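# Insert the matching relay into the rack's empty pocket

## Task

Find the loose relay (a small transparent box with a colored button at one end) whose button is the same color as the two relays in the black rack. Set it into the rack's empty pocket with the button facing up, pressed fully down. Neither relay already in the rack may end up raised or removed, or the task fails.

## Robot and tools

Robot: two arms, left_arm and right_arm, each with a two-finger gripper. In the scene frame the origin sits at table-top height, midway between the arms. +x points out over the table, +z points up, and left_arm is on the +y side; arm names do not match image sides. Measured bases: left_arm at (+0.028, +0.449, +0.049) m and right_arm at (+0.055, -0.476, +0.049) m, both almost unrotated. Each arm reports its hand pose, Hand target and velocities in its own base frame, and offsets run along that arm's base axes. Rotations turn about the Hand target's position.

Gripper geometry: the fingers point along the gripper's +z and open and close along its x. end_effector_position is the point between the pads, and the fingertips extend 17.5 mm past it. A block about 10 cm long juts out toward the gripper's -y and turns with it.

execute_actions(actions, cameras): actions is a list of actions. Each action is a table of up to 15 rows, one row per 1/30 s step, and lasts 0.5 s; a short table repeats its last row. Every row holds 18 numbers in [-1, 1], covering both arms even if only one moves: left dx, dy, dz, rx, ry, rz, gripper position, force_limit, speed, then the same nine for the right arm. The six pose numbers are an offset, not a pose. They count from that arm's Hand target as it stood when the action began, so every row in an action is measured from the same start. A later action starts again from the new Hand target, so repeating an offset keeps moving the hand. Scale: 1.0 equals 0.6 m for dx, dy, dz and 180 degrees for rx, ry, rz, which form one rotation vector. Sending all six as 0 asks for the Hand target again. Gripper numbers are absolute commands and must always be sent; 0 is a real value, so resend the last numbers to leave a gripper unchanged. position: +1 opens fully (50 mm), about -0.65 brings the pads together, and -1 closes until something blocks the fingers. force_limit per pad: -1 is about 20 N, 0 about 102 N, +1 about 185 N. speed: -1 is 20 mm/s, 0 is 85, +1 is 150. Both start at +1. A new force_limit or speed only applies once position changes by 0.01 or more. cameras: names, ["all"], or []. An empty actions list returns images and the scene number.

move(target, speed, blend, blocking, cameras): a straight-line path for each gripper. target is one 18-number row, or a list of up to 15 rows, using the same layout and scale as above. Every row is an offset from the Hand targets at the move's start, not from the previous row. speed is the top path speed in m/s, 0.002 to 1, default 0.25, with turning capped at twice that in rad/s; give one value, or one per target. blend, in m, rounds the corners between listed targets; 0 stops at each one. All paths finish together and are capped at 10 s. They do not avoid obstacles or the other arm. blocking=false returns after about 0.5 s while the move continues. The result ends with a "move:" line, for example done, off_target, moving, held or fault, plus limits such as paced (the pose was clipped) or held (steps were withheld). Neither done nor off_target tells you anything about contact.

wait(seconds 0 to 10) lets the scene run with commands held. stop() brakes a running move, and the fingers keep moving. zoom_image(camera, region) enlarges part of the latest image from cam_left_wrist or cam_right_wrist (both 896x504); region is [x0, y0, x1, y1] in pixels from the top-left, at most 504 wide and 504 high. finished_scene(scene) ends the scene and cannot be undone; the goal must remain met once the robot lets go.

Results: end_effector_position (m) and end_effector_quat_wxyz in the arm's base frame. Hand target is the last commanded pose after clipping, and the next offsets count from it. The hand often stops short of it; a later command, even all zeros, asks for it again. Tool commands shows the current gripper commands. object_status: 0 moving, 1 blocked while opening, 2 blocked while closing (a grip), 3 reached the commanded position or the pads met, meaning probably nothing is held. Gap in mm is about (250 - position_measured) x 0.202. Joint velocities marked "within noise" means the arm is still. Flange force is the outside force in gripper axes; it is noisy, includes any held weight, and may read "no reading". MOTOR HOT warns of overheating, and OVER-TEMPERATURE FAULT means the arm is braked for 30 to 60 s or longer.

Control limits: each step the command is clipped to within 70 mm and 16 degrees of the measured hand pose. The arms are stiff, so a target even slightly past a firm contact can trigger a fault, and faster moves strike harder. A fault stops the arm for 10 s; it comes from 150 N net outside force or from joint torque over the limit (139 N m for waist, shoulder and elbow; 34.8 N m for the three wrist joints). To end a push, command the target back beyond the gripper. A clearance check holds back commands that would bring the arms close together, but contact between the arms, or a gripper closing on the other arm's fingers, can end the scene.

Avoid: dropping the relay or letting go of it while it moves, striking the rack or table, pressing hard, lifting the relays already seated, knocking anything off the table, and arm-to-arm contact. Objects may occasionally get a brief outside shove. Grip with -1, then confirm object_status reads 2 before lifting.

Each tool is called after "Request:" as a command line: name --argument value for each argument, lists and objects as JSON in quotes; but a table of rows of numbers goes row by row, as --pt "numbers of a row", without its own name.

## Session

Request:
execute_actions --actions '[]'

Scene clock: 0.00 s.
left_arm: end_effector_position=(+0.3960, +0.0192, +0.2858) position_measured=3 object_status=3 end_effector_quat_wxyz=(+0.069, -0.131, +0.958, -0.244) | right_arm: end_effector_position=(+0.0642, +0.3678, +0.1832) position_measured=3 object_status=3 end_effector_quat_wxyz=(+0.279, +0.012, +0.959, +0.049)
Joint positions: left_arm=[0.764 -0.198 -0.399 0.479 -1.564 1.028] | right_arm=[2.192 -0.181 -0.66 0.517 -1.396 -0.817]
Joint velocities: within noise
Flange force (N): no reading
Hand target: left_arm +0.3960, +0.0192, +0.2858; +0.069, -0.131, +0.958, -0.244 | right_arm +0.0642, +0.3678, +0.1832; +0.279, +0.012, +0.959, +0.049
Tool commands: left_gripper/position=+1.0 left_gripper/force_limit=+1.0 left_gripper/speed=+1.0 right_gripper/position=+1.0 right_gripper/force_limit=+1.0 right_gripper/speed=+1.0
camera_calibration:
cam_left_wrist: T_world_to_cam=[[-0.957577, -0.278487, -0.0741052, 0.41633], [-0.266398, 0.953506, -0.140916, 0.140254], [0.109903, -0.115197, -0.987244, 0.37484], [0, 0, 0, 1]] pos_world=[0.394835, 0.0253905, 0.420675]
cam_right_wrist: T_world_to_cam=[[-0.839595, 0.0701844, -0.53866, 0.137469], [-0.169164, 0.908528, 0.382047, -0.375241], [0.516202, 0.411886, -0.750923, 0.0876441], [0, 0, 0, 1]] pos_world=[0.00669929, 0.295169, 0.283223]

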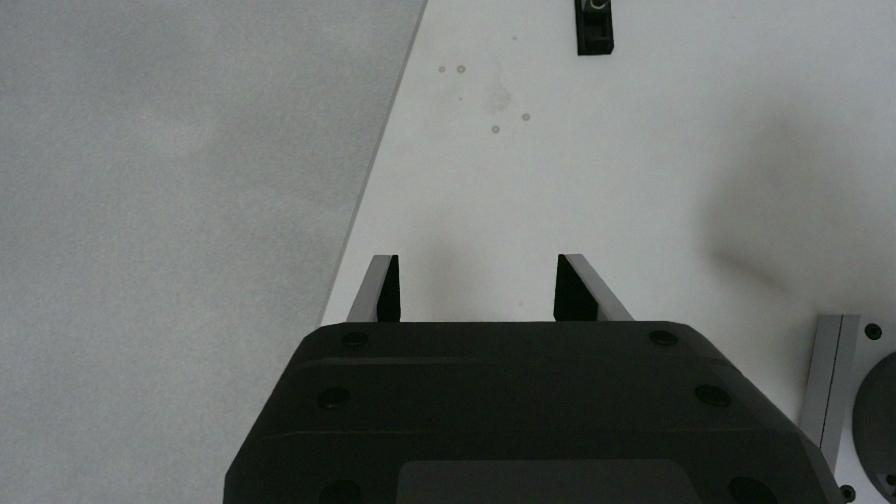

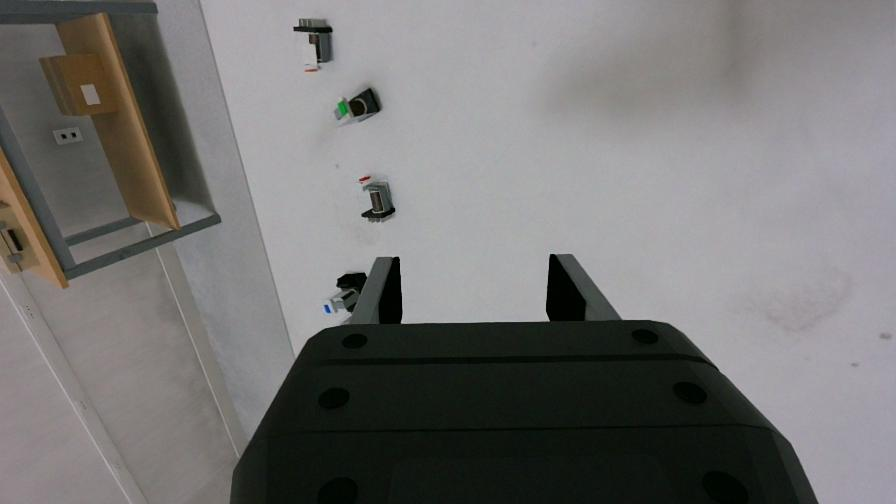

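Request:
move --target '[0,-0.3,0,0,0,0,1,1,1,0.443,-0.15,0.195,-0.0315,0.18,0.0077,1,1,1]' --speed 0.3 --cameras '["all"]'

Scene clock: 7.63 s.
left_arm: end_effector_position=(+0.3960, -0.1608, +0.2858) position_measured=3 object_status=3 end_effector_quat_wxyz=(+0.069, -0.131, +0.958, -0.244) | right_arm: end_effector_position=(+0.3300, +0.2778, +0.3002) position_measured=3 object_status=3 end_effector_quat_wxyz=(+0.000, +0.000, +1.000, +0.001)
Joint positions: left_arm=[0.285 -0.294 -0.485 0.524 -1.344 1.447] | right_arm=[1.005 -0.045 0.002 -0.001 -1.617 0.565]
Flange force (N): left_arm=[-1.8 -5.5 5.6] | right_arm=[3.5 -3.5 0.3]
Hand target: left_arm +0.3960, -0.1608, +0.2858; +0.069, -0.131, +0.958, -0.244 | right_arm +0.3300, +0.2778, +0.3002; +0.000, +0.000, +1.000, +0.001
Off the commanded pose: left_arm 0.000 m, 0 deg | right_arm 0.000 m, 0 deg.
move: done
camera_calibration:
cam_left_wrist: T_world_to_cam=[[-0.957577, -0.278487, -0.0741052, 0.366202], [-0.266398, 0.953506, -0.140916, 0.311885], [0.109903, -0.115197, -0.987244, 0.354105], [0, 0, 0, 1]] pos_world=[0.394835, -0.15461, 0.420675]
cam_right_wrist: T_world_to_cam=[[-0.999774, 0.0194907, -0.00843592, 0.337699], [0.0155774, 0.942965, 0.332526, -0.348856], [0.014436, 0.33232, -0.943056, 0.320739], [0, 0, 0, 1]] pos_world=[0.338427, 0.215789, 0.421328]

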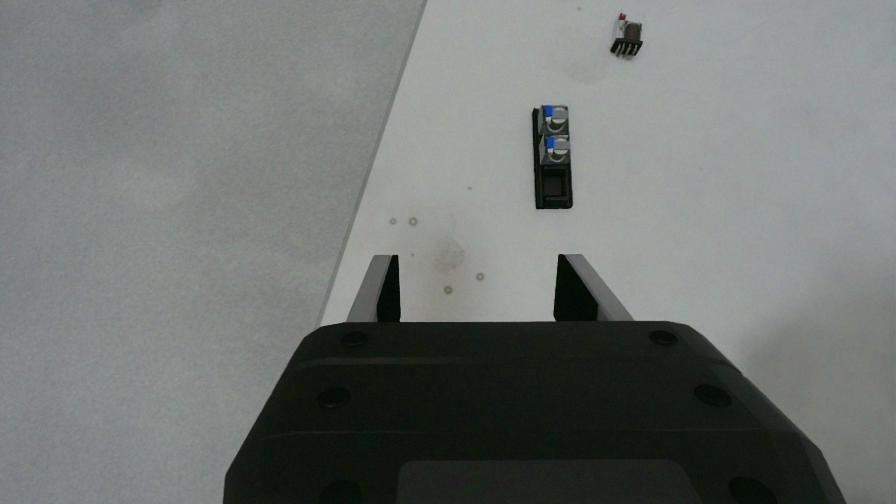

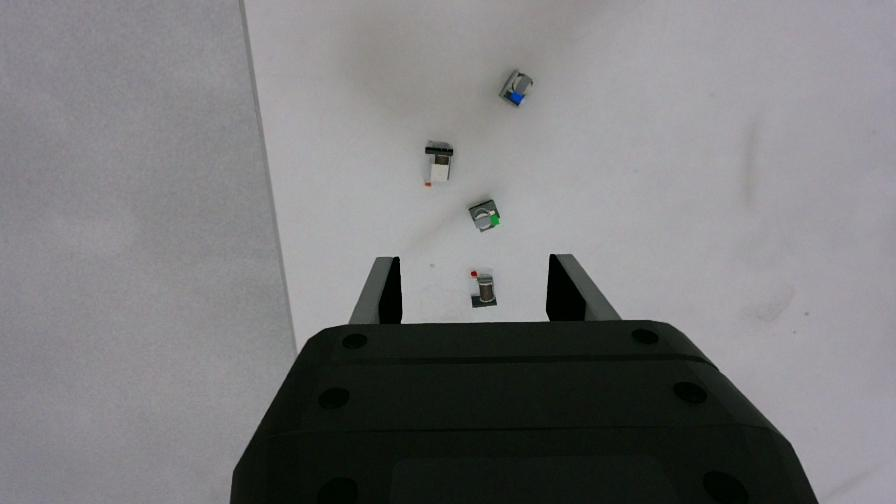

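Request:
zoom_image --camera "cam_right_wrist" --region '[460, 50, 580, 120]'

Request:
zoom_image --camera "cam_left_wrist" --region '[480, 90, 640, 220]'

Scaled by 4.200 from the camera's 896x504 image, which has a finer 1280x720 frame.

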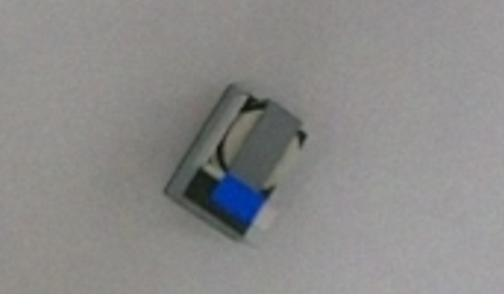

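Scaled by 3.150 from the camera's 896x504 image, which has a finer 1280x720 frame.

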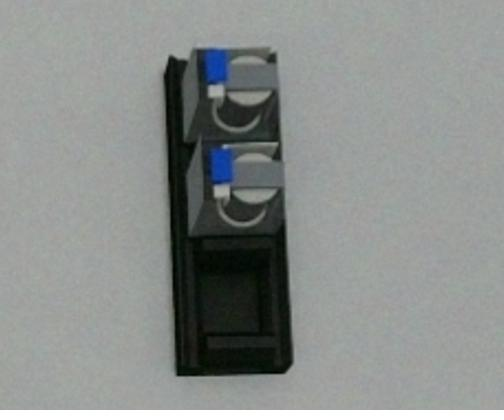

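Request:
move --target '[-0.063,-0.225,-0.227,0.1493,0.0658,0.0023,1,1,1,-0.085,-0.111,-0.333,0,0,0.333,1,1,1]' --speed 0.3 --cameras '["all"]'

Request:
zoom_image --camera "cam_right_wrist" --region '[350, 120, 600, 320]'

Request:
zoom_image --camera "cam_left_wrist" --region '[340, 60, 640, 320]'

Scene clock: 18.63 s.
left_arm: end_effector_position=(+0.3582, -0.2958, +0.1497) position_measured=3 object_status=3 end_effector_quat_wxyz=(+0.000, -0.140, +0.990, +0.000) | right_arm: end_effector_position=(+0.2790, +0.2112, +0.1005) position_measured=3 object_status=3 end_effector_quat_wxyz=(+0.000, -0.499, +0.867, +0.000)
Joint positions: left_arm=[-0.406 0.088 -0.218 0.001 -1.265 2.257] | right_arm=[1.028 -0.166 -0.584 -0.001 -1.154 1.589]
Flange force (N): left_arm=[3.4 -4.6 2.2] | right_arm=[4.3 4.3 -2.2]
Hand target: left_arm +0.3582, -0.2958, +0.1496; +0.000, -0.140, +0.990, +0.000 | right_arm +0.2790, +0.2112, +0.1004; +0.000, -0.499, +0.867, +0.000
Off the commanded pose: left_arm 0.000 m, 0 deg | right_arm 0.000 m, 0 deg.
move: done
camera_calibration:
cam_left_wrist: T_world_to_cam=[[-0.9636, -0.267341, -0.00202843, 0.276979], [-0.250321, 0.899538, 0.358009, 0.314903], [-0.0938856, 0.345485, -0.933716, 0.409495], [0, 0, 0, 1]] pos_world=[0.38417, -0.350694, 0.270176]
cam_right_wrist: T_world_to_cam=[[-0.517624, -0.855565, -0.00855956, 0.336768], [-0.808375, 0.485747, 0.332535, 0.107535], [-0.280348, 0.179047, -0.943052, 0.269767], [0, 0, 0, 1]] pos_world=[0.336877, 0.187591, 0.221528]

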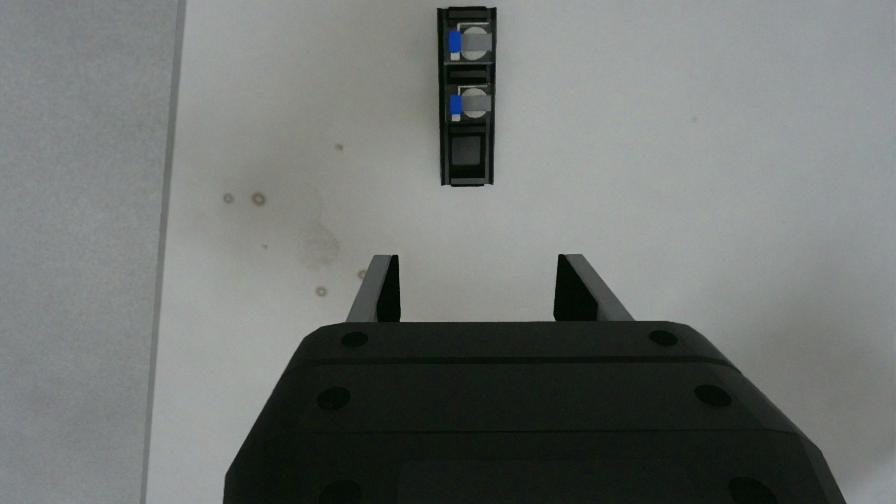

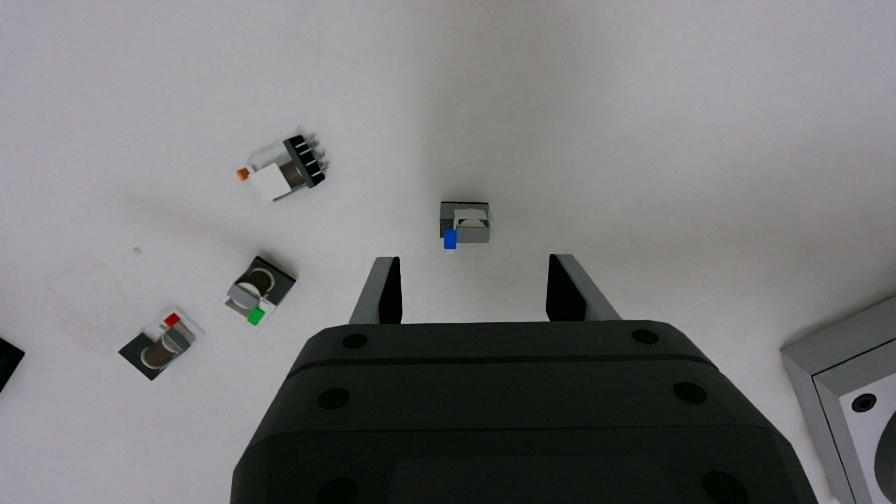

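Scaled by 2.016 from the camera's 896x504 image, which has a finer 1280x720 frame.

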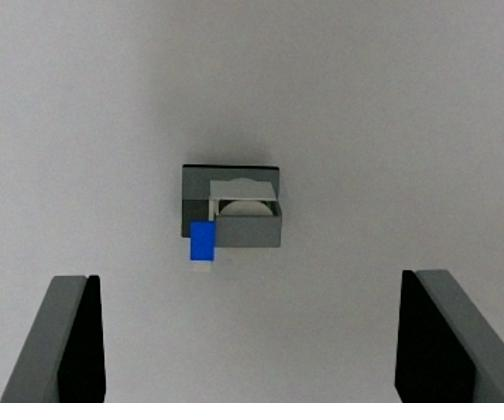

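Scaled by 1.680 from the camera's 896x504 image, which has a finer 1280x720 frame.

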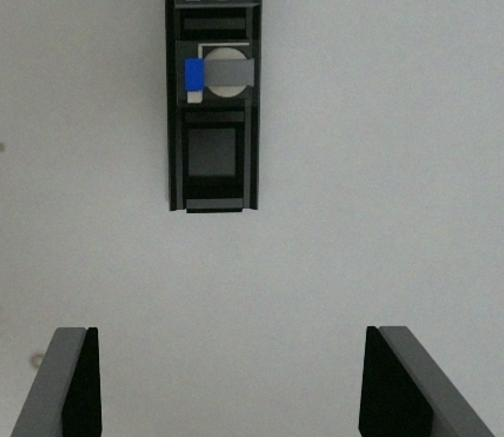

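Request:
move --pt "0 0 0 0 0 0 1 1 1 -0.0143 0.0093 -0.1 0 0 0 1 1 1" --pt "0 0 0 0 0 0 1 1 1 -0.0143 0.0093 -0.1773 0 0 0 1 1 1" --speed '[0.15,0.08]' --blend '[0.01,0]' --cameras '["cam_right_wrist"]'

Request:
zoom_image --camera "cam_right_wrist" --region '[370, 180, 590, 330]'

Scene clock: 27.33 s.
left_arm: end_effector_position=(+0.3582, -0.2958, +0.1496) position_measured=3 object_status=3 end_effector_quat_wxyz=(+0.000, -0.140, +0.990, +0.000) | right_arm: end_effector_position=(+0.2703, +0.2169, -0.0059) position_measured=3 object_status=3 end_effector_quat_wxyz=(+0.000, -0.499, +0.866, +0.000)
Joint positions: left_arm=[-0.406 0.088 -0.218 0.001 -1.265 2.257] | right_arm=[1.059 0.002 -0.727 -0.001 -0.843 1.558]
Flange force (N): left_arm=[2.8 -5.2 2.0] | right_arm=[3.8 2.7 -3.2]
Hand target: left_arm +0.3582, -0.2958, +0.1496; +0.000, -0.140, +0.990, +0.000 | right_arm +0.2704, +0.2168, -0.0060; +0.000, -0.499, +0.867, +0.000
Off the commanded pose: left_arm 0.000 m, 0 deg | right_arm 0.000 m, 0 deg.
move: done
camera_calibration:
cam_right_wrist: T_world_to_cam=[[-0.517489, -0.855649, -0.00838063, 0.336149], [-0.808426, 0.485673, 0.33252, 0.133277], [-0.28045, 0.178851, -0.943059, 0.166085], [0, 0, 0, 1]] pos_world=[0.328277, 0.193192, 0.115128]
Images, in order (width x height): cam_right_wrist 896x504.

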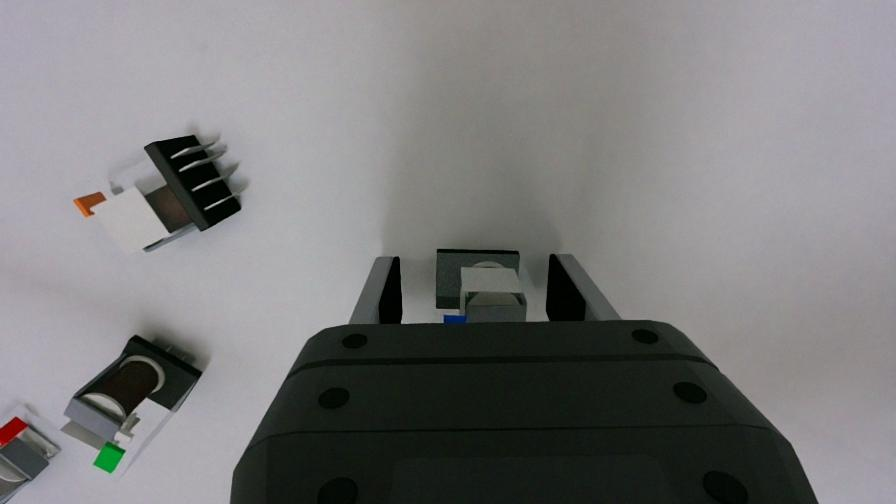

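Scaled by 2.291 from the camera's 896x504 image, which has a finer 1280x720 frame.

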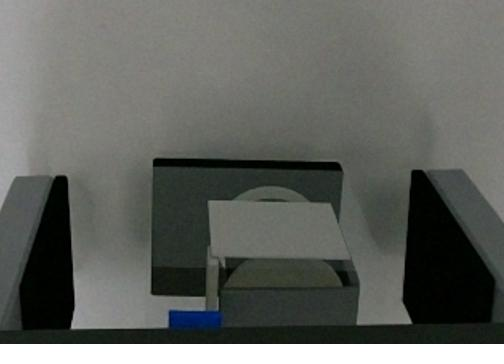

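Request:
move --pt "0 0 0 0 0 0 1 1 1 -0.005 0.0029 0 0 0 0 1 1 1" --pt "0 0 0 0 0 0 1 1 1 -0.005 0.0029 0 0 0 0 -1 -0.9 -1" --pt "0 0 0 0 0 0 1 1 1 -0.005 0.0029 0.06 0 0 0 -1 -0.9 -1" --speed 0.08 --cameras '["cam_right_wrist"]'

Request:
zoom_image --camera "cam_right_wrist" --region '[370, 180, 590, 330]'

Scene clock: 32.23 s.
left_arm: end_effector_position=(+0.3582, -0.2958, +0.1496) position_measured=3 object_status=3 end_effector_quat_wxyz=(+0.000, -0.140, +0.990, +0.000) | right_arm: end_effector_position=(+0.2674, +0.2185, +0.0300) position_measured=115 object_status=2 end_effector_quat_wxyz=(+0.000, -0.499, +0.866, +0.000)
Joint positions: left_arm=[-0.406 0.088 -0.218 0.001 -1.265 2.257] | right_arm=[1.07 -0.073 -0.692 -0.001 -0.953 1.547]
Flange force (N): left_arm=[2.6 -5.3 2.1] | right_arm=[4.3 2.7 -2.4]
Hand target: left_arm +0.3582, -0.2958, +0.1496; +0.000, -0.140, +0.990, +0.000 | right_arm +0.2674, +0.2185, +0.0300; +0.000, -0.499, +0.867, +0.000
Off the commanded pose: left_arm 0.000 m, 0 deg | right_arm 0.000 m, 0 deg.
move: done
camera_calibration:
cam_right_wrist: T_world_to_cam=[[-0.517642, -0.855557, -0.00836921, 0.336383], [-0.80836, 0.485834, 0.332444, 0.118014], [-0.280358, 0.178852, -0.943086, 0.198864], [0, 0, 0, 1]] pos_world=[0.325277, 0.194892, 0.151128]
Images, in order (width x height): cam_right_wrist 896x504.

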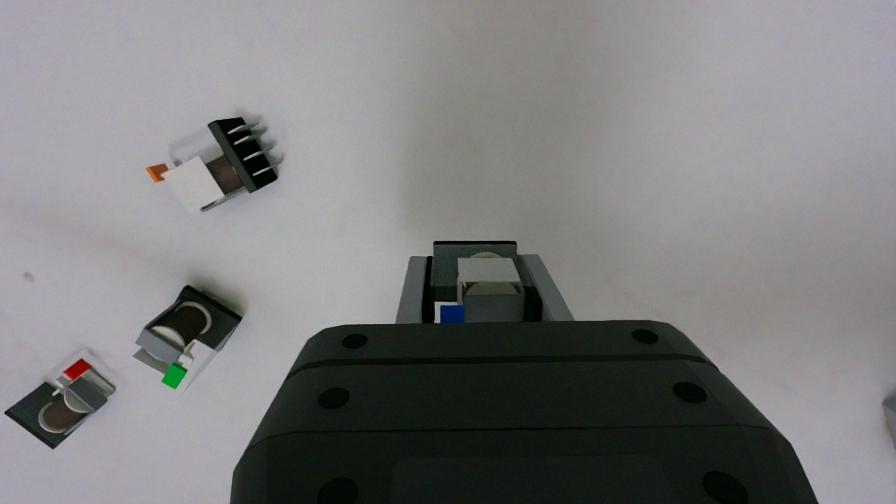

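Scaled by 2.291 from the camera's 896x504 image, which has a finer 1280x720 frame.

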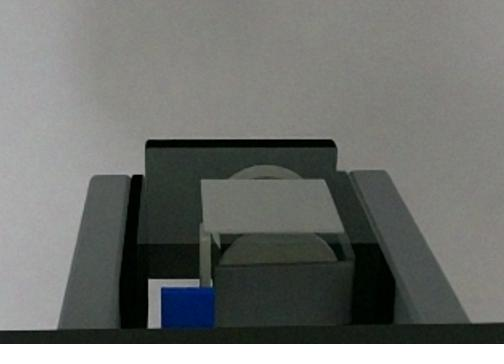

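Request:
move --pt "0 0.167 0 0 0 0 1 1 1 -0.164 0.4275 0.07 0 0 -0.2444 -1 -0.9 -1" --pt "0 0.167 0 0 0 0 1 1 1 -0.164 0.4275 -0.058 0 0 -0.2444 -1 -0.9 -1" --pt "0 0.167 0 0 0 0 1 1 1 -0.164 0.4275 -0.058 0 0 -0.2444 1 -0.9 -0.9" --speed '[0.3,0.08,0.1]' --cameras '["cam_right_wrist"]'

Scene clock: 38.73 s.
left_arm: end_effector_position=(+0.3582, -0.1956, +0.1496) position_measured=3 object_status=3 end_effector_quat_wxyz=(+0.000, -0.140, +0.990, +0.000) | right_arm: end_effector_position=(+0.1690, +0.4750, -0.0048) position_measured=3 object_status=3 end_effector_quat_wxyz=(+0.000, -0.138, +0.990, +0.001)
Joint positions: left_arm=[-0.175 -0.056 -0.364 0.001 -1.263 2.026] | right_arm=[1.489 0.358 -0.288 -0.001 -0.923 0.36]
Flange force (N): left_arm=[1.6 -7.1 2.2] | right_arm=[3.7 -3.4 -3.8]
Hand target: left_arm +0.3582, -0.1956, +0.1496; +0.000, -0.140, +0.990, +0.000 | right_arm +0.1690, +0.4750, -0.0048; +0.000, -0.138, +0.990, +0.001
Off the commanded pose: left_arm 0.000 m, 0 deg | right_arm 0.000 m, 0 deg.
move: done
camera_calibration:
cam_right_wrist: T_world_to_cam=[[-0.966644, -0.255988, -0.00839599, 0.295646], [-0.244126, 0.910945, 0.332539, -0.371806], [-0.0774777, 0.323497, -0.943052, -0.0103862], [0, 0, 0, 1]] pos_world=[0.194212, 0.417737, 0.116328]
Images, in order (width x height): cam_right_wrist 896x504.

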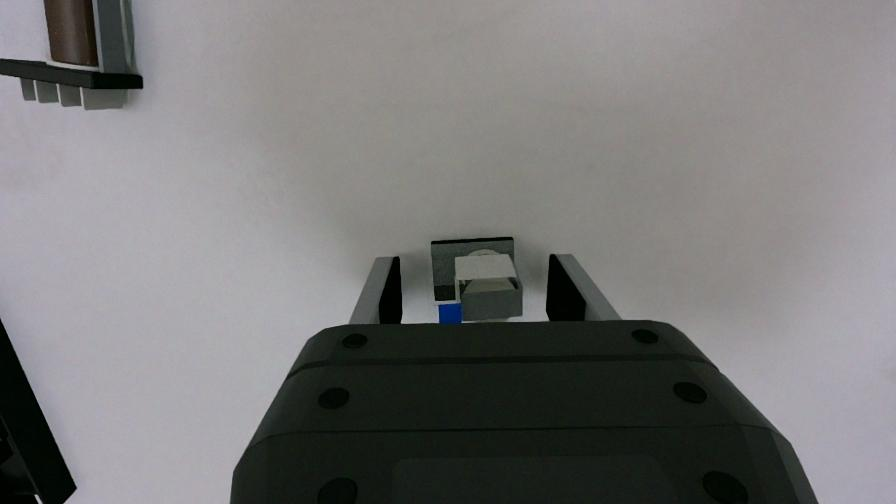

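Request:
move --pt "0 0 0 0 0 0 1 1 1 0 0 0.17 0 0 0 1 1 1" --pt "0 0 0 0 0 0 1 1 1 0.1 -0.65 0.3 0 0 0 1 1 1" --pt "-0.277 -0.422 -0.05 0 0 0 1 1 1 0.1 -0.65 0.3 0 0 0 1 1 1" --speed '[0.15,0.35,0.3]' --blend '[0.02,0.02,0]' --cameras '["cam_left_wrist"]'

Request:
zoom_image --camera "cam_left_wrist" --region '[350, 120, 600, 320]'

Scene clock: 43.77 s.
left_arm: end_effector_position=(+0.1920, -0.4488, +0.1197) position_measured=3 object_status=3 end_effector_quat_wxyz=(+0.000, -0.140, +0.990, +0.000) | right_arm: end_effector_position=(+0.2290, +0.0850, +0.1752) position_measured=3 object_status=3 end_effector_quat_wxyz=(+0.000, -0.138, +0.990, +0.001)
Joint positions: left_arm=[-0.896 0.17 -0.199 0.001 -1.201 2.747] | right_arm=[0.915 -0.57 -0.664 -0.001 -1.477 0.933]
Flange force (N): left_arm=[5.2 -2.4 2.2] | right_arm=[7.6 1.3 -0.7]
Hand target: left_arm +0.1920, -0.4488, +0.1196; +0.000, -0.140, +0.990, +0.000 | right_arm +0.2290, +0.0850, +0.1752; +0.000, -0.138, +0.990, +0.001
Off the commanded pose: left_arm 0.000 m, 0 deg | right_arm 0.000 m, 0 deg.
move: done; limits=paced
camera_calibration:
cam_left_wrist: T_world_to_cam=[[-0.9636, -0.267341, -0.00202843, 0.0758651], [-0.250321, 0.899538, 0.358009, 0.421669], [-0.0938856, 0.345485, -0.933716, 0.418739], [0, 0, 0, 1]] pos_world=[0.21797, -0.503694, 0.240176]
Images, in order (width x height): cam_left_wrist 896x504.

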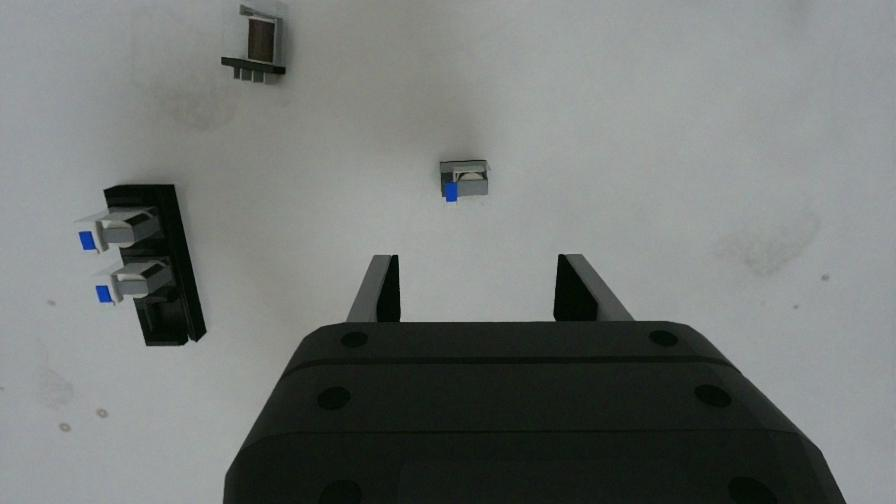

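Scaled by 2.016 from the camera's 896x504 image, which has a finer 1280x720 frame.

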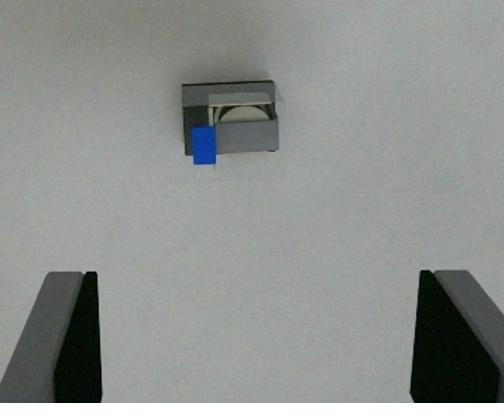

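Request:
move --pt "-0.0017 0 -0.2065 0 0 0 1 1 1 0 0 0 0 0 0 1 1 1" --pt "-0.0017 0 -0.2065 0 0 0 -1 -0.9 -1 0 0 0 0 0 0 1 1 1" --pt "-0.0017 0 -0.1 0 0 0 -1 -0.9 -1 0 0 0 0 0 0 1 1 1" --speed '[0.1,0.1,0.15]' --cameras '["cam_left_wrist"]'

Request:
zoom_image --camera "cam_left_wrist" --region '[370, 180, 590, 330]'

Scene clock: 50.33 s.
left_arm: end_effector_position=(+0.1909, -0.4489, +0.0597) position_measured=116 object_status=2 end_effector_quat_wxyz=(+0.000, -0.140, +0.990, +0.000) | right_arm: end_effector_position=(+0.2290, +0.0850, +0.1752) position_measured=3 object_status=3 end_effector_quat_wxyz=(+0.000, -0.138, +0.990, +0.001)
Joint positions: left_arm=[-0.898 0.233 -0.277 0.001 -1.06 2.748] | right_arm=[0.915 -0.57 -0.664 -0.001 -1.477 0.933]
Flange force (N): left_arm=[4.8 -2.7 2.7] | right_arm=[7.1 1.4 0.0]
Hand target: left_arm +0.1910, -0.4488, +0.0596; +0.000, -0.140, +0.990, +0.000 | right_arm +0.2290, +0.0850, +0.1752; +0.000, -0.138, +0.990, +0.001
Off the commanded pose: left_arm 0.000 m, 0 deg | right_arm 0.000 m, 0 deg.
move: done
camera_calibration:
cam_left_wrist: T_world_to_cam=[[-0.963605, -0.267325, -0.00178919, 0.0747191], [-0.250228, 0.899579, 0.357971, 0.442996], [-0.0940852, 0.34539, -0.933731, 0.362655], [0, 0, 0, 1]] pos_world=[0.21697, -0.503793, 0.180176]
Images, in order (width x height): cam_left_wrist 896x504.

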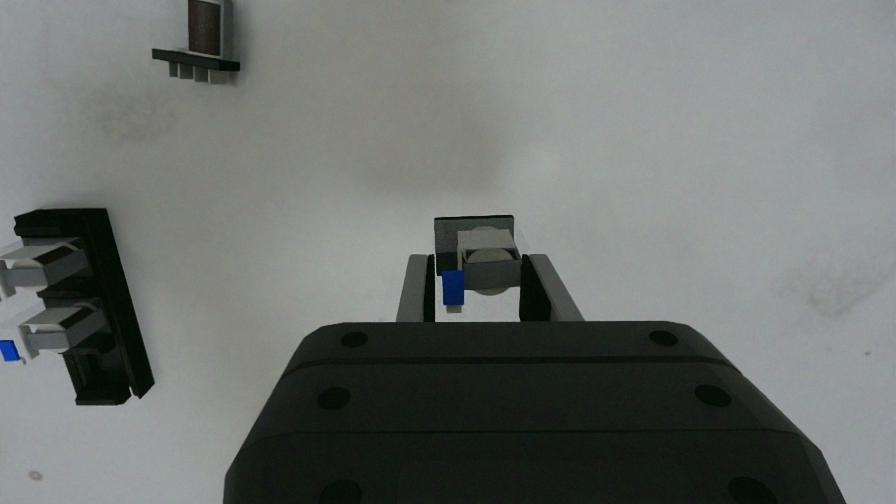

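Scaled by 2.291 from the camera's 896x504 image, which has a finer 1280x720 frame.

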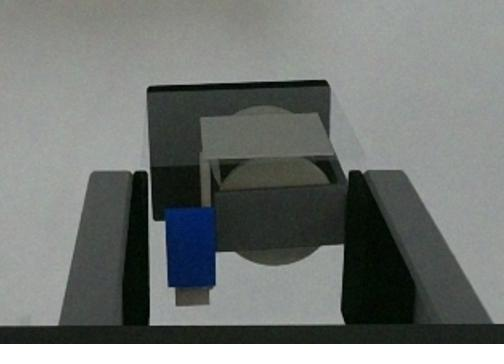

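Request:
move --pt "0.05 0.16 0.08 0 0 0 -1 -0.9 -1 0 0 0 0 0 0 1 1 1" --pt "0.2633 0.293 0.05 0 0 0 -1 -0.9 -1 0 0 0 0 0 0 1 1 1" --speed 0.2 --blend '[0.03,0]' --cameras '["cam_left_wrist"]'

Request:
zoom_image --camera "cam_left_wrist" --region '[370, 60, 590, 330]'

Scene clock: 56.90 s.
left_arm: end_effector_position=(+0.3489, -0.2731, +0.0897) position_measured=116 object_status=2 end_effector_quat_wxyz=(+0.000, -0.140, +0.990, +0.000) | right_arm: end_effector_position=(+0.2290, +0.0850, +0.1752) position_measured=3 object_status=3 end_effector_quat_wxyz=(+0.000, -0.138, +0.990, +0.001)
Joint positions: left_arm=[-0.365 0.091 -0.365 0.001 -1.115 2.216] | right_arm=[0.915 -0.57 -0.664 -0.001 -1.477 0.933]
Flange force (N): left_arm=[2.6 -5.7 3.4] | right_arm=[7.1 1.3 0.2]
Hand target: left_arm +0.3490, -0.2730, +0.0896; +0.000, -0.140, +0.990, +0.000 | right_arm +0.2290, +0.0850, +0.1752; +0.000, -0.138, +0.990, +0.001
Off the commanded pose: left_arm 0.000 m, 0 deg | right_arm 0.000 m, 0 deg.
move: done
camera_calibration:
cam_left_wrist: T_world_to_cam=[[-0.9636, -0.267341, -0.00202843, 0.274061], [-0.250321, 0.899538, 0.358009, 0.313661], [-0.0938856, 0.345485, -0.933716, 0.344766], [0, 0, 0, 1]] pos_world=[0.37497, -0.327994, 0.210176]
Images, in order (width x height): cam_left_wrist 896x504.

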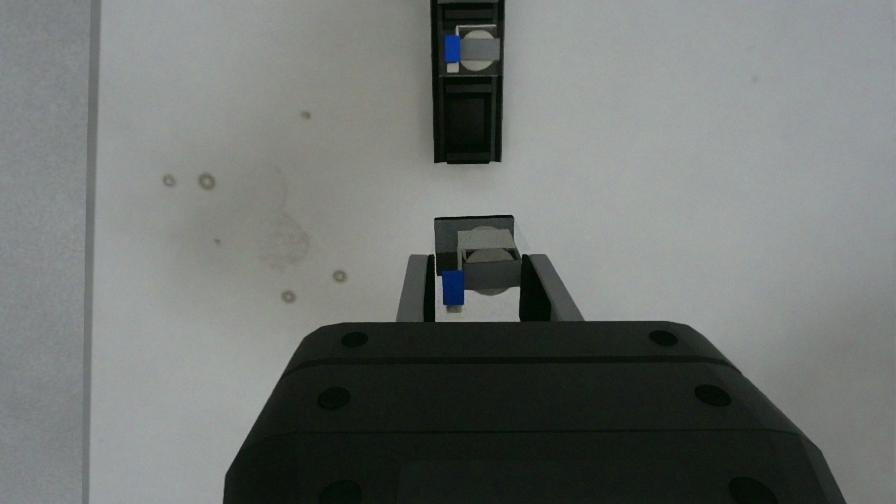

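Scaled by 1.867 from the camera's 896x504 image, which has a finer 1280x720 frame.

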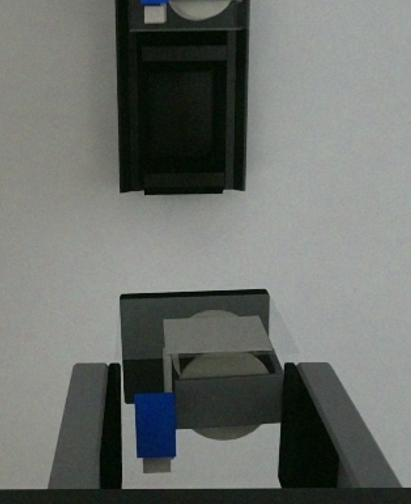

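Request:
move --pt "0.0142 -0.0567 0 0 0 -0.0056 -1 -0.9 -1 0 0 0 0 0 0 1 1 1" --pt "0.0142 -0.0567 -0.1 0 0 -0.0056 -1 -0.9 -1 0 0 0 0 0 0 1 1 1" --speed '[0.15,0.08]' --cameras '["cam_left_wrist"]'

Request:
zoom_image --camera "cam_left_wrist" --region '[370, 110, 590, 330]'

Scene clock: 63.50 s.
left_arm: end_effector_position=(+0.3575, -0.3070, +0.0297) position_measured=116 object_status=2 end_effector_quat_wxyz=(+0.000, -0.131, +0.991, +0.000) | right_arm: end_effector_position=(+0.2290, +0.0850, +0.1752) position_measured=3 object_status=3 end_effector_quat_wxyz=(+0.000, -0.138, +0.990, +0.001)
Joint positions: left_arm=[-0.429 0.236 -0.355 0.001 -0.98 2.262] | right_arm=[0.915 -0.57 -0.664 -0.001 -1.477 0.933]
Flange force (N): left_arm=[2.5 -5.1 3.1] | right_arm=[7.1 0.8 -0.2]
Hand target: left_arm +0.3575, -0.3071, +0.0296; +0.000, -0.131, +0.991, +0.000 | right_arm +0.2290, +0.0850, +0.1752; +0.000, -0.138, +0.990, +0.001
Off the commanded pose: left_arm 0.000 m, 0 deg | right_arm 0.000 m, 0 deg.
move: done
camera_calibration:
cam_left_wrist: T_world_to_cam=[[-0.968167, -0.250297, -0.00209436, 0.279919], [-0.234421, 0.903759, 0.358143, 0.363388], [-0.0877494, 0.347233, -0.933664, 0.29961], [0, 0, 0, 1]] pos_world=[0.382484, -0.362386, 0.150176]
Images, in order (width x height): cam_left_wrist 896x504.

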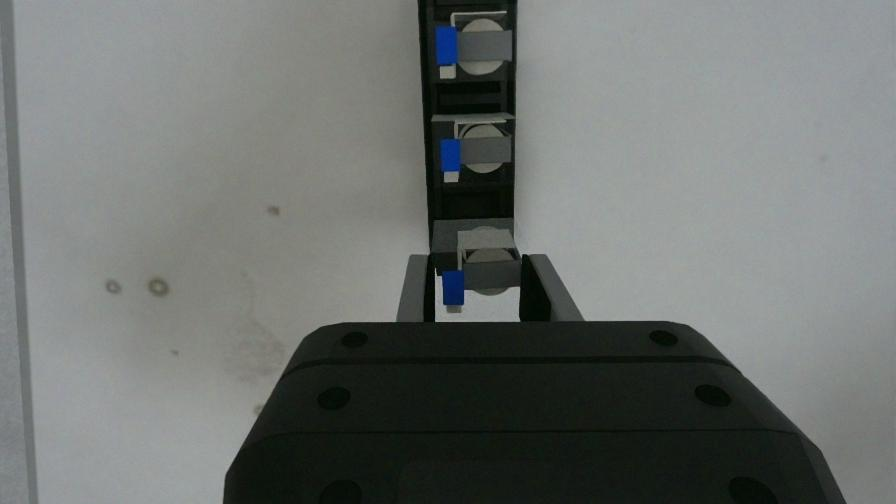

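Scaled by 2.291 from the camera's 896x504 image, which has a finer 1280x720 frame.

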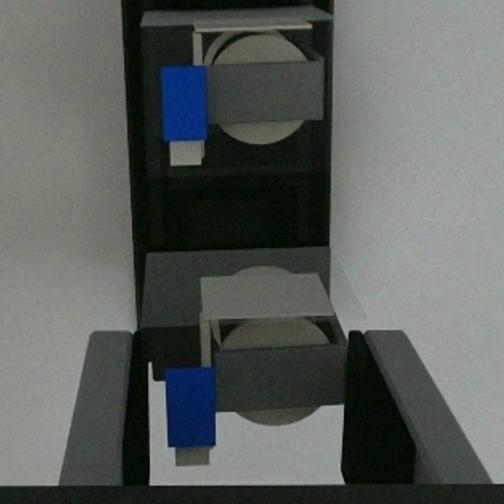

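Request:
move --target '[0.001,-0.0042,-0.0155,0,0,0,-1,-0.9,-1,0,0,0,0,0,0,1,1,1]' --speed 0.05 --cameras '["cam_left_wrist"]'

Request:
zoom_image --camera "cam_left_wrist" --region '[370, 110, 590, 330]'

Scene clock: 68.70 s.
left_arm: end_effector_position=(+0.3581, -0.3096, +0.0204) position_measured=116 object_status=2 end_effector_quat_wxyz=(+0.000, -0.131, +0.991, +0.000) | right_arm: end_effector_position=(+0.2290, +0.0850, +0.1752) position_measured=3 object_status=3 end_effector_quat_wxyz=(+0.000, -0.138, +0.990, +0.001)
Joint positions: left_arm=[-0.434 0.254 -0.358 0.001 -0.959 2.266] | right_arm=[0.915 -0.57 -0.664 -0.001 -1.477 0.933]
Flange force (N): left_arm=[2.6 -5.4 3.2] | right_arm=[7.1 1.8 -0.2]
Hand target: left_arm +0.3581, -0.3096, +0.0203; +0.000, -0.131, +0.991, +0.000 | right_arm +0.2290, +0.0850, +0.1752; +0.000, -0.138, +0.990, +0.001
Off the commanded pose: left_arm 0.000 m, 0 deg | right_arm 0.000 m, 0 deg.
move: done
camera_calibration:
cam_left_wrist: T_world_to_cam=[[-0.968163, -0.250314, -0.00197158, 0.279829], [-0.234403, 0.903801, 0.358048, 0.36914], [-0.0878426, 0.347111, -0.933701, 0.291844], [0, 0, 0, 1]] pos_world=[0.383084, -0.364886, 0.140876]
Images, in order (width x height): cam_left_wrist 896x504.

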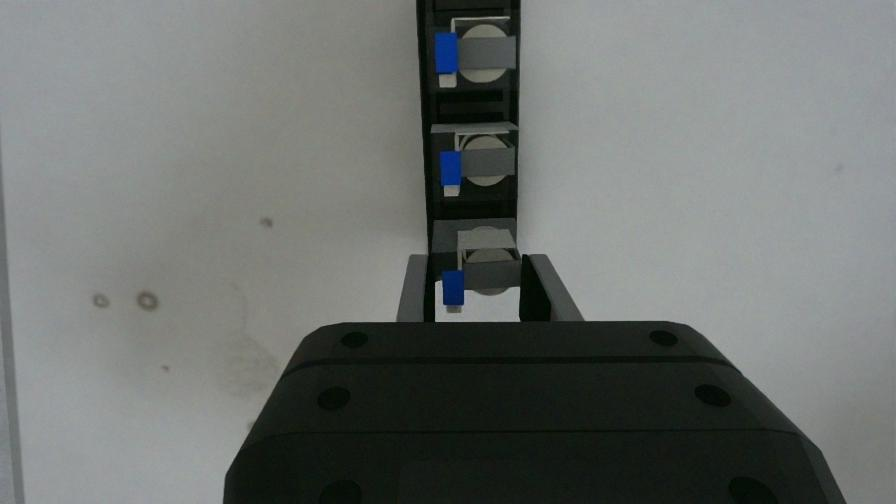

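Scaled by 2.291 from the camera's 896x504 image, which has a finer 1280x720 frame.

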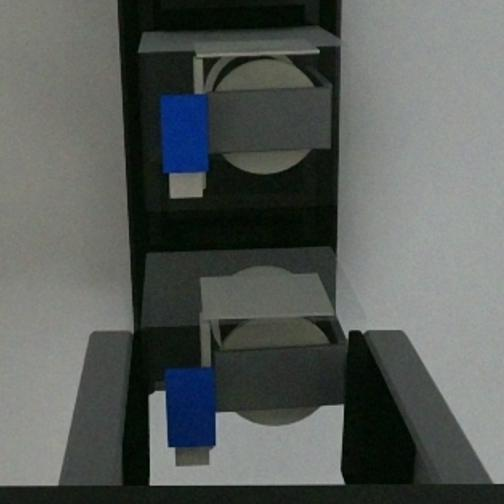

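Request:
move --target '[-0.0008,-0.0012,-0.0125,0,0,0,-1,-0.9,-1,0,0,0,0,0,0,1,1,1]' --speed 0.03 --cameras '["cam_left_wrist"]'

Request:
zoom_image --camera "cam_left_wrist" --region '[370, 110, 590, 330]'

Scene clock: 71.30 s.
left_arm: end_effector_position=(+0.3576, -0.3103, +0.0129) position_measured=116 object_status=2 end_effector_quat_wxyz=(+0.000, -0.131, +0.991, +0.000) | right_arm: end_effector_position=(+0.2290, +0.0850, +0.1752) position_measured=3 object_status=3 end_effector_quat_wxyz=(+0.000, -0.138, +0.990, +0.001)
Joint positions: left_arm=[-0.436 0.266 -0.364 0.001 -0.941 2.268] | right_arm=[0.915 -0.57 -0.664 -0.001 -1.477 0.933]
Flange force (N): left_arm=[2.5 -5.4 3.3] | right_arm=[7.0 1.1 -0.1]
Hand target: left_arm +0.3576, -0.3103, +0.0128; +0.000, -0.131, +0.991, +0.000 | right_arm +0.2290, +0.0850, +0.1752; +0.000, -0.138, +0.990, +0.001
Off the commanded pose: left_arm 0.000 m, 0 deg | right_arm 0.000 m, 0 deg.
move: done
camera_calibration:
cam_left_wrist: T_world_to_cam=[[-0.968163, -0.250314, -0.00197158, 0.27913], [-0.234403, 0.903801, 0.358048, 0.372431], [-0.0878426, 0.347111, -0.933701, 0.285075], [0, 0, 0, 1]] pos_world=[0.382584, -0.365686, 0.133376]
Images, in order (width x height): cam_left_wrist 896x504.

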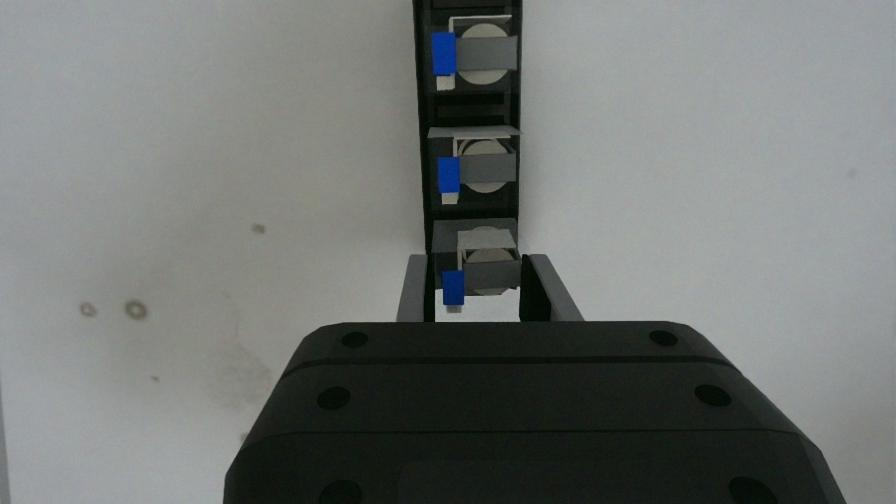

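Scaled by 2.291 from the camera's 896x504 image, which has a finer 1280x720 frame.

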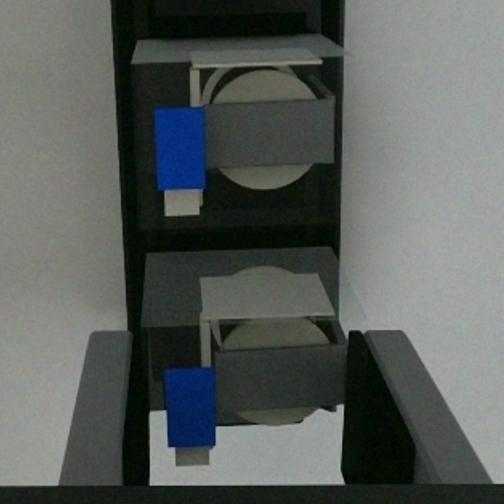

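Request:
move --target '[-0.0001,0.0008,-0.011,0,0,0,-1,-0.9,-1,0,0,0,0,0,0,1,1,1]' --speed 0.02 --cameras '["cam_left_wrist"]'

Request:
zoom_image --camera "cam_left_wrist" --region '[370, 110, 590, 330]'

Scene clock: 73.33 s.
left_arm: end_effector_position=(+0.3575, -0.3098, +0.0063) position_measured=116 object_status=2 end_effector_quat_wxyz=(+0.000, -0.131, +0.991, +0.000) | right_arm: end_effector_position=(+0.2290, +0.0850, +0.1752) position_measured=3 object_status=3 end_effector_quat_wxyz=(+0.000, -0.138, +0.990, +0.001)
Joint positions: left_arm=[-0.435 0.275 -0.371 0.001 -0.925 2.267] | right_arm=[0.915 -0.57 -0.664 -0.001 -1.477 0.933]
Flange force (N): left_arm=[3.2 -4.7 3.1] | right_arm=[6.1 1.2 0.2]
Hand target: left_arm +0.3575, -0.3098, +0.0062; +0.000, -0.131, +0.991, +0.000 | right_arm +0.2290, +0.0850, +0.1752; +0.000, -0.138, +0.990, +0.001
Off the commanded pose: left_arm 0.000 m, 0 deg | right_arm 0.000 m, 0 deg.
move: done
camera_calibration:
cam_left_wrist: T_world_to_cam=[[-0.968163, -0.250314, -0.00197158, 0.279242], [-0.234403, 0.903801, 0.358048, 0.374343], [-0.0878426, 0.347111, -0.933701, 0.278739], [0, 0, 0, 1]] pos_world=[0.382584, -0.365186, 0.126776]
Images, in order (width x height): cam_left_wrist 896x504.

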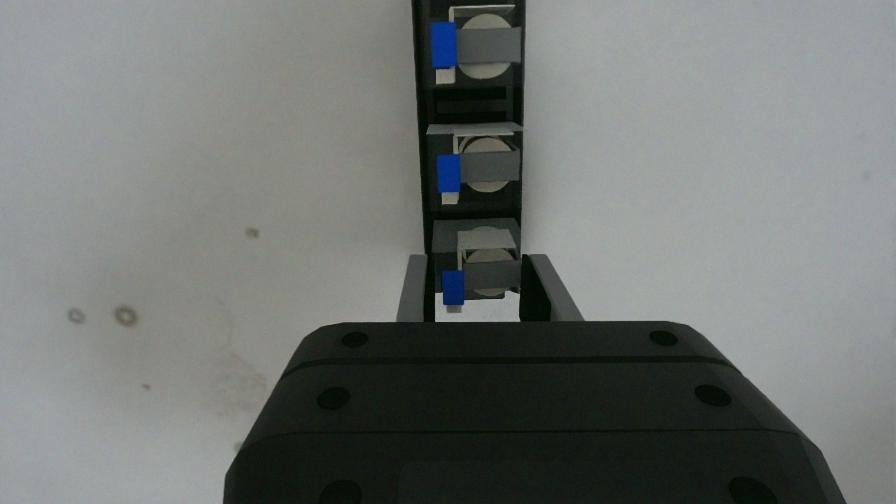

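Scaled by 2.291 from the camera's 896x504 image, which has a finer 1280x720 frame.

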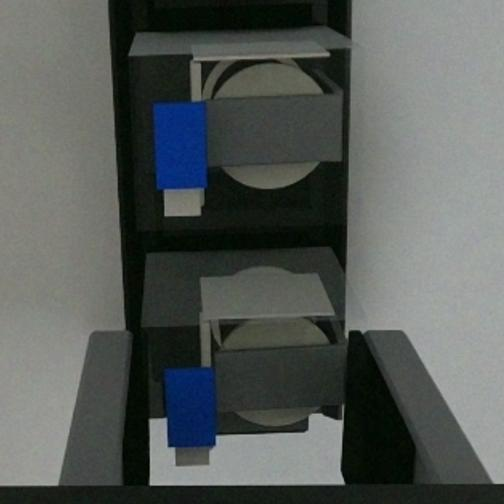

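Request:
move --target '[0,-0.0006,-0.007,0,0,0,-1,-0.9,-1,0,0,0,0,0,0,1,1,1]' --speed 0.015 --cameras '["cam_left_wrist"]'

Request:
zoom_image --camera "cam_left_wrist" --region '[370, 110, 590, 330]'

Scene clock: 75.10 s.
left_arm: end_effector_position=(+0.3575, -0.3102, +0.0021) position_measured=116 object_status=2 end_effector_quat_wxyz=(+0.000, -0.131, +0.991, +0.000) | right_arm: end_effector_position=(+0.2290, +0.0850, +0.1752) position_measured=3 object_status=3 end_effector_quat_wxyz=(+0.000, -0.138, +0.990, +0.001)
Joint positions: left_arm=[-0.436 0.282 -0.374 0.001 -0.915 2.268] | right_arm=[0.915 -0.57 -0.664 -0.001 -1.477 0.933]
Flange force (N): left_arm=[3.4 -4.2 2.6] | right_arm=[6.9 1.5 0.1]
Hand target: left_arm +0.3575, -0.3102, +0.0020; +0.000, -0.131, +0.991, +0.000 | right_arm +0.2290, +0.0850, +0.1752; +0.000, -0.138, +0.990, +0.001
Off the commanded pose: left_arm 0.000 m, 0 deg | right_arm 0.000 m, 0 deg.
move: done
camera_calibration:
cam_left_wrist: T_world_to_cam=[[-0.968163, -0.250314, -0.00197158, 0.279159], [-0.234403, 0.903801, 0.358048, 0.376118], [-0.0878426, 0.347111, -0.933701, 0.274921], [0, 0, 0, 1]] pos_world=[0.382584, -0.365486, 0.122576]
Images, in order (width x height): cam_left_wrist 896x504.

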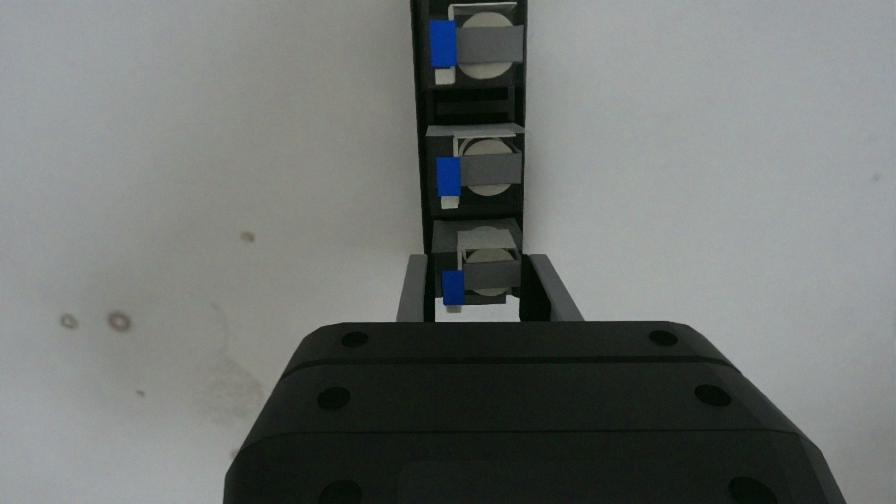

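Scaled by 2.291 from the camera's 896x504 image, which has a finer 1280x720 frame.

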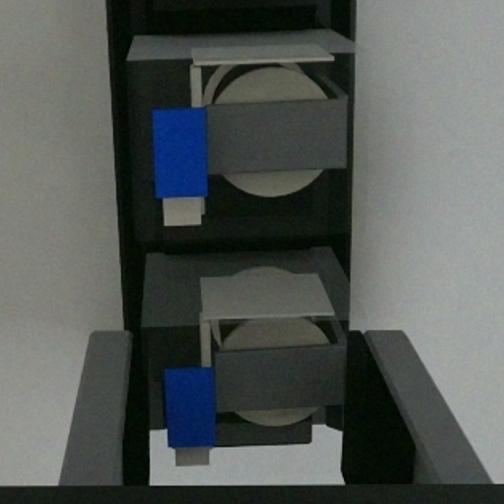

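Request:
move --target '[0,0,-0.006,0,0,0,-1,-0.9,-1,0,0,0,0,0,0,1,1,1]' --speed 0.015 --cameras '["cam_left_wrist"]'

Request:
zoom_image --camera "cam_left_wrist" --region '[370, 110, 590, 330]'

Scene clock: 77.60 s.
left_arm: end_effector_position=(+0.3576, -0.3102, -0.0015) position_measured=116 object_status=2 end_effector_quat_wxyz=(+0.000, -0.131, +0.991, -0.001) | right_arm: end_effector_position=(+0.2290, +0.0850, +0.1752) position_measured=3 object_status=3 end_effector_quat_wxyz=(+0.000, -0.138, +0.990, +0.001)
Joint positions: left_arm=[-0.436 0.288 -0.377 0.002 -0.906 2.268] | right_arm=[0.915 -0.57 -0.664 -0.001 -1.477 0.933]
Flange force (N): left_arm=[5.1 0.3 -33.2] | right_arm=[6.7 0.8 -0.4]
Hand target: left_arm +0.3575, -0.3102, -0.0016; +0.000, -0.131, +0.991, +0.000 | right_arm +0.2290, +0.0850, +0.1752; +0.000, -0.138, +0.990, +0.001
Off the commanded pose: left_arm 0.000 m, 0 deg | right_arm 0.000 m, 0 deg.
move: done
camera_calibration:
cam_left_wrist: T_world_to_cam=[[-0.968135, -0.250419, -0.00195704, 0.279076], [-0.234512, 0.90384, 0.357879, 0.377573], [-0.087851, 0.346934, -0.933766, 0.271541], [0, 0, 0, 1]] pos_world=[0.382584, -0.365586, 0.118976]
Images, in order (width x height): cam_left_wrist 896x504.

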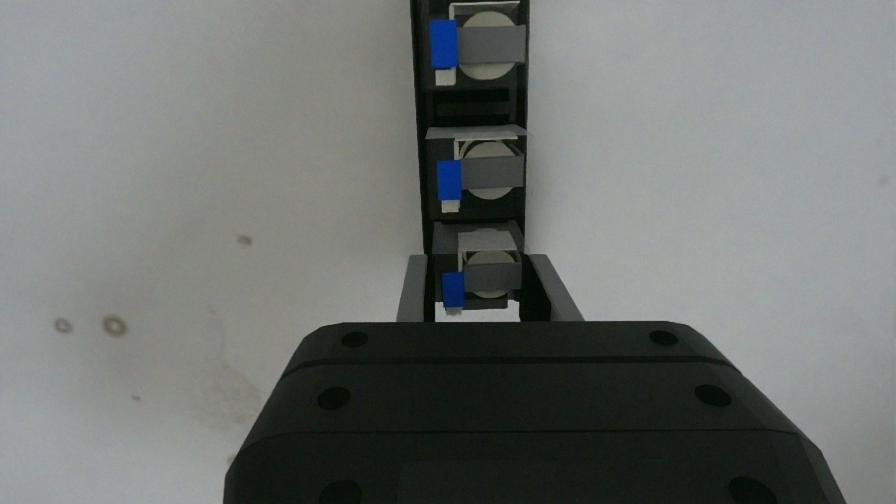

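Scaled by 2.291 from the camera's 896x504 image, which has a finer 1280x720 frame.

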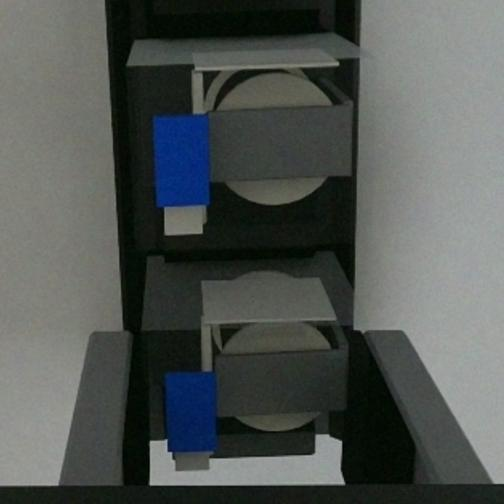

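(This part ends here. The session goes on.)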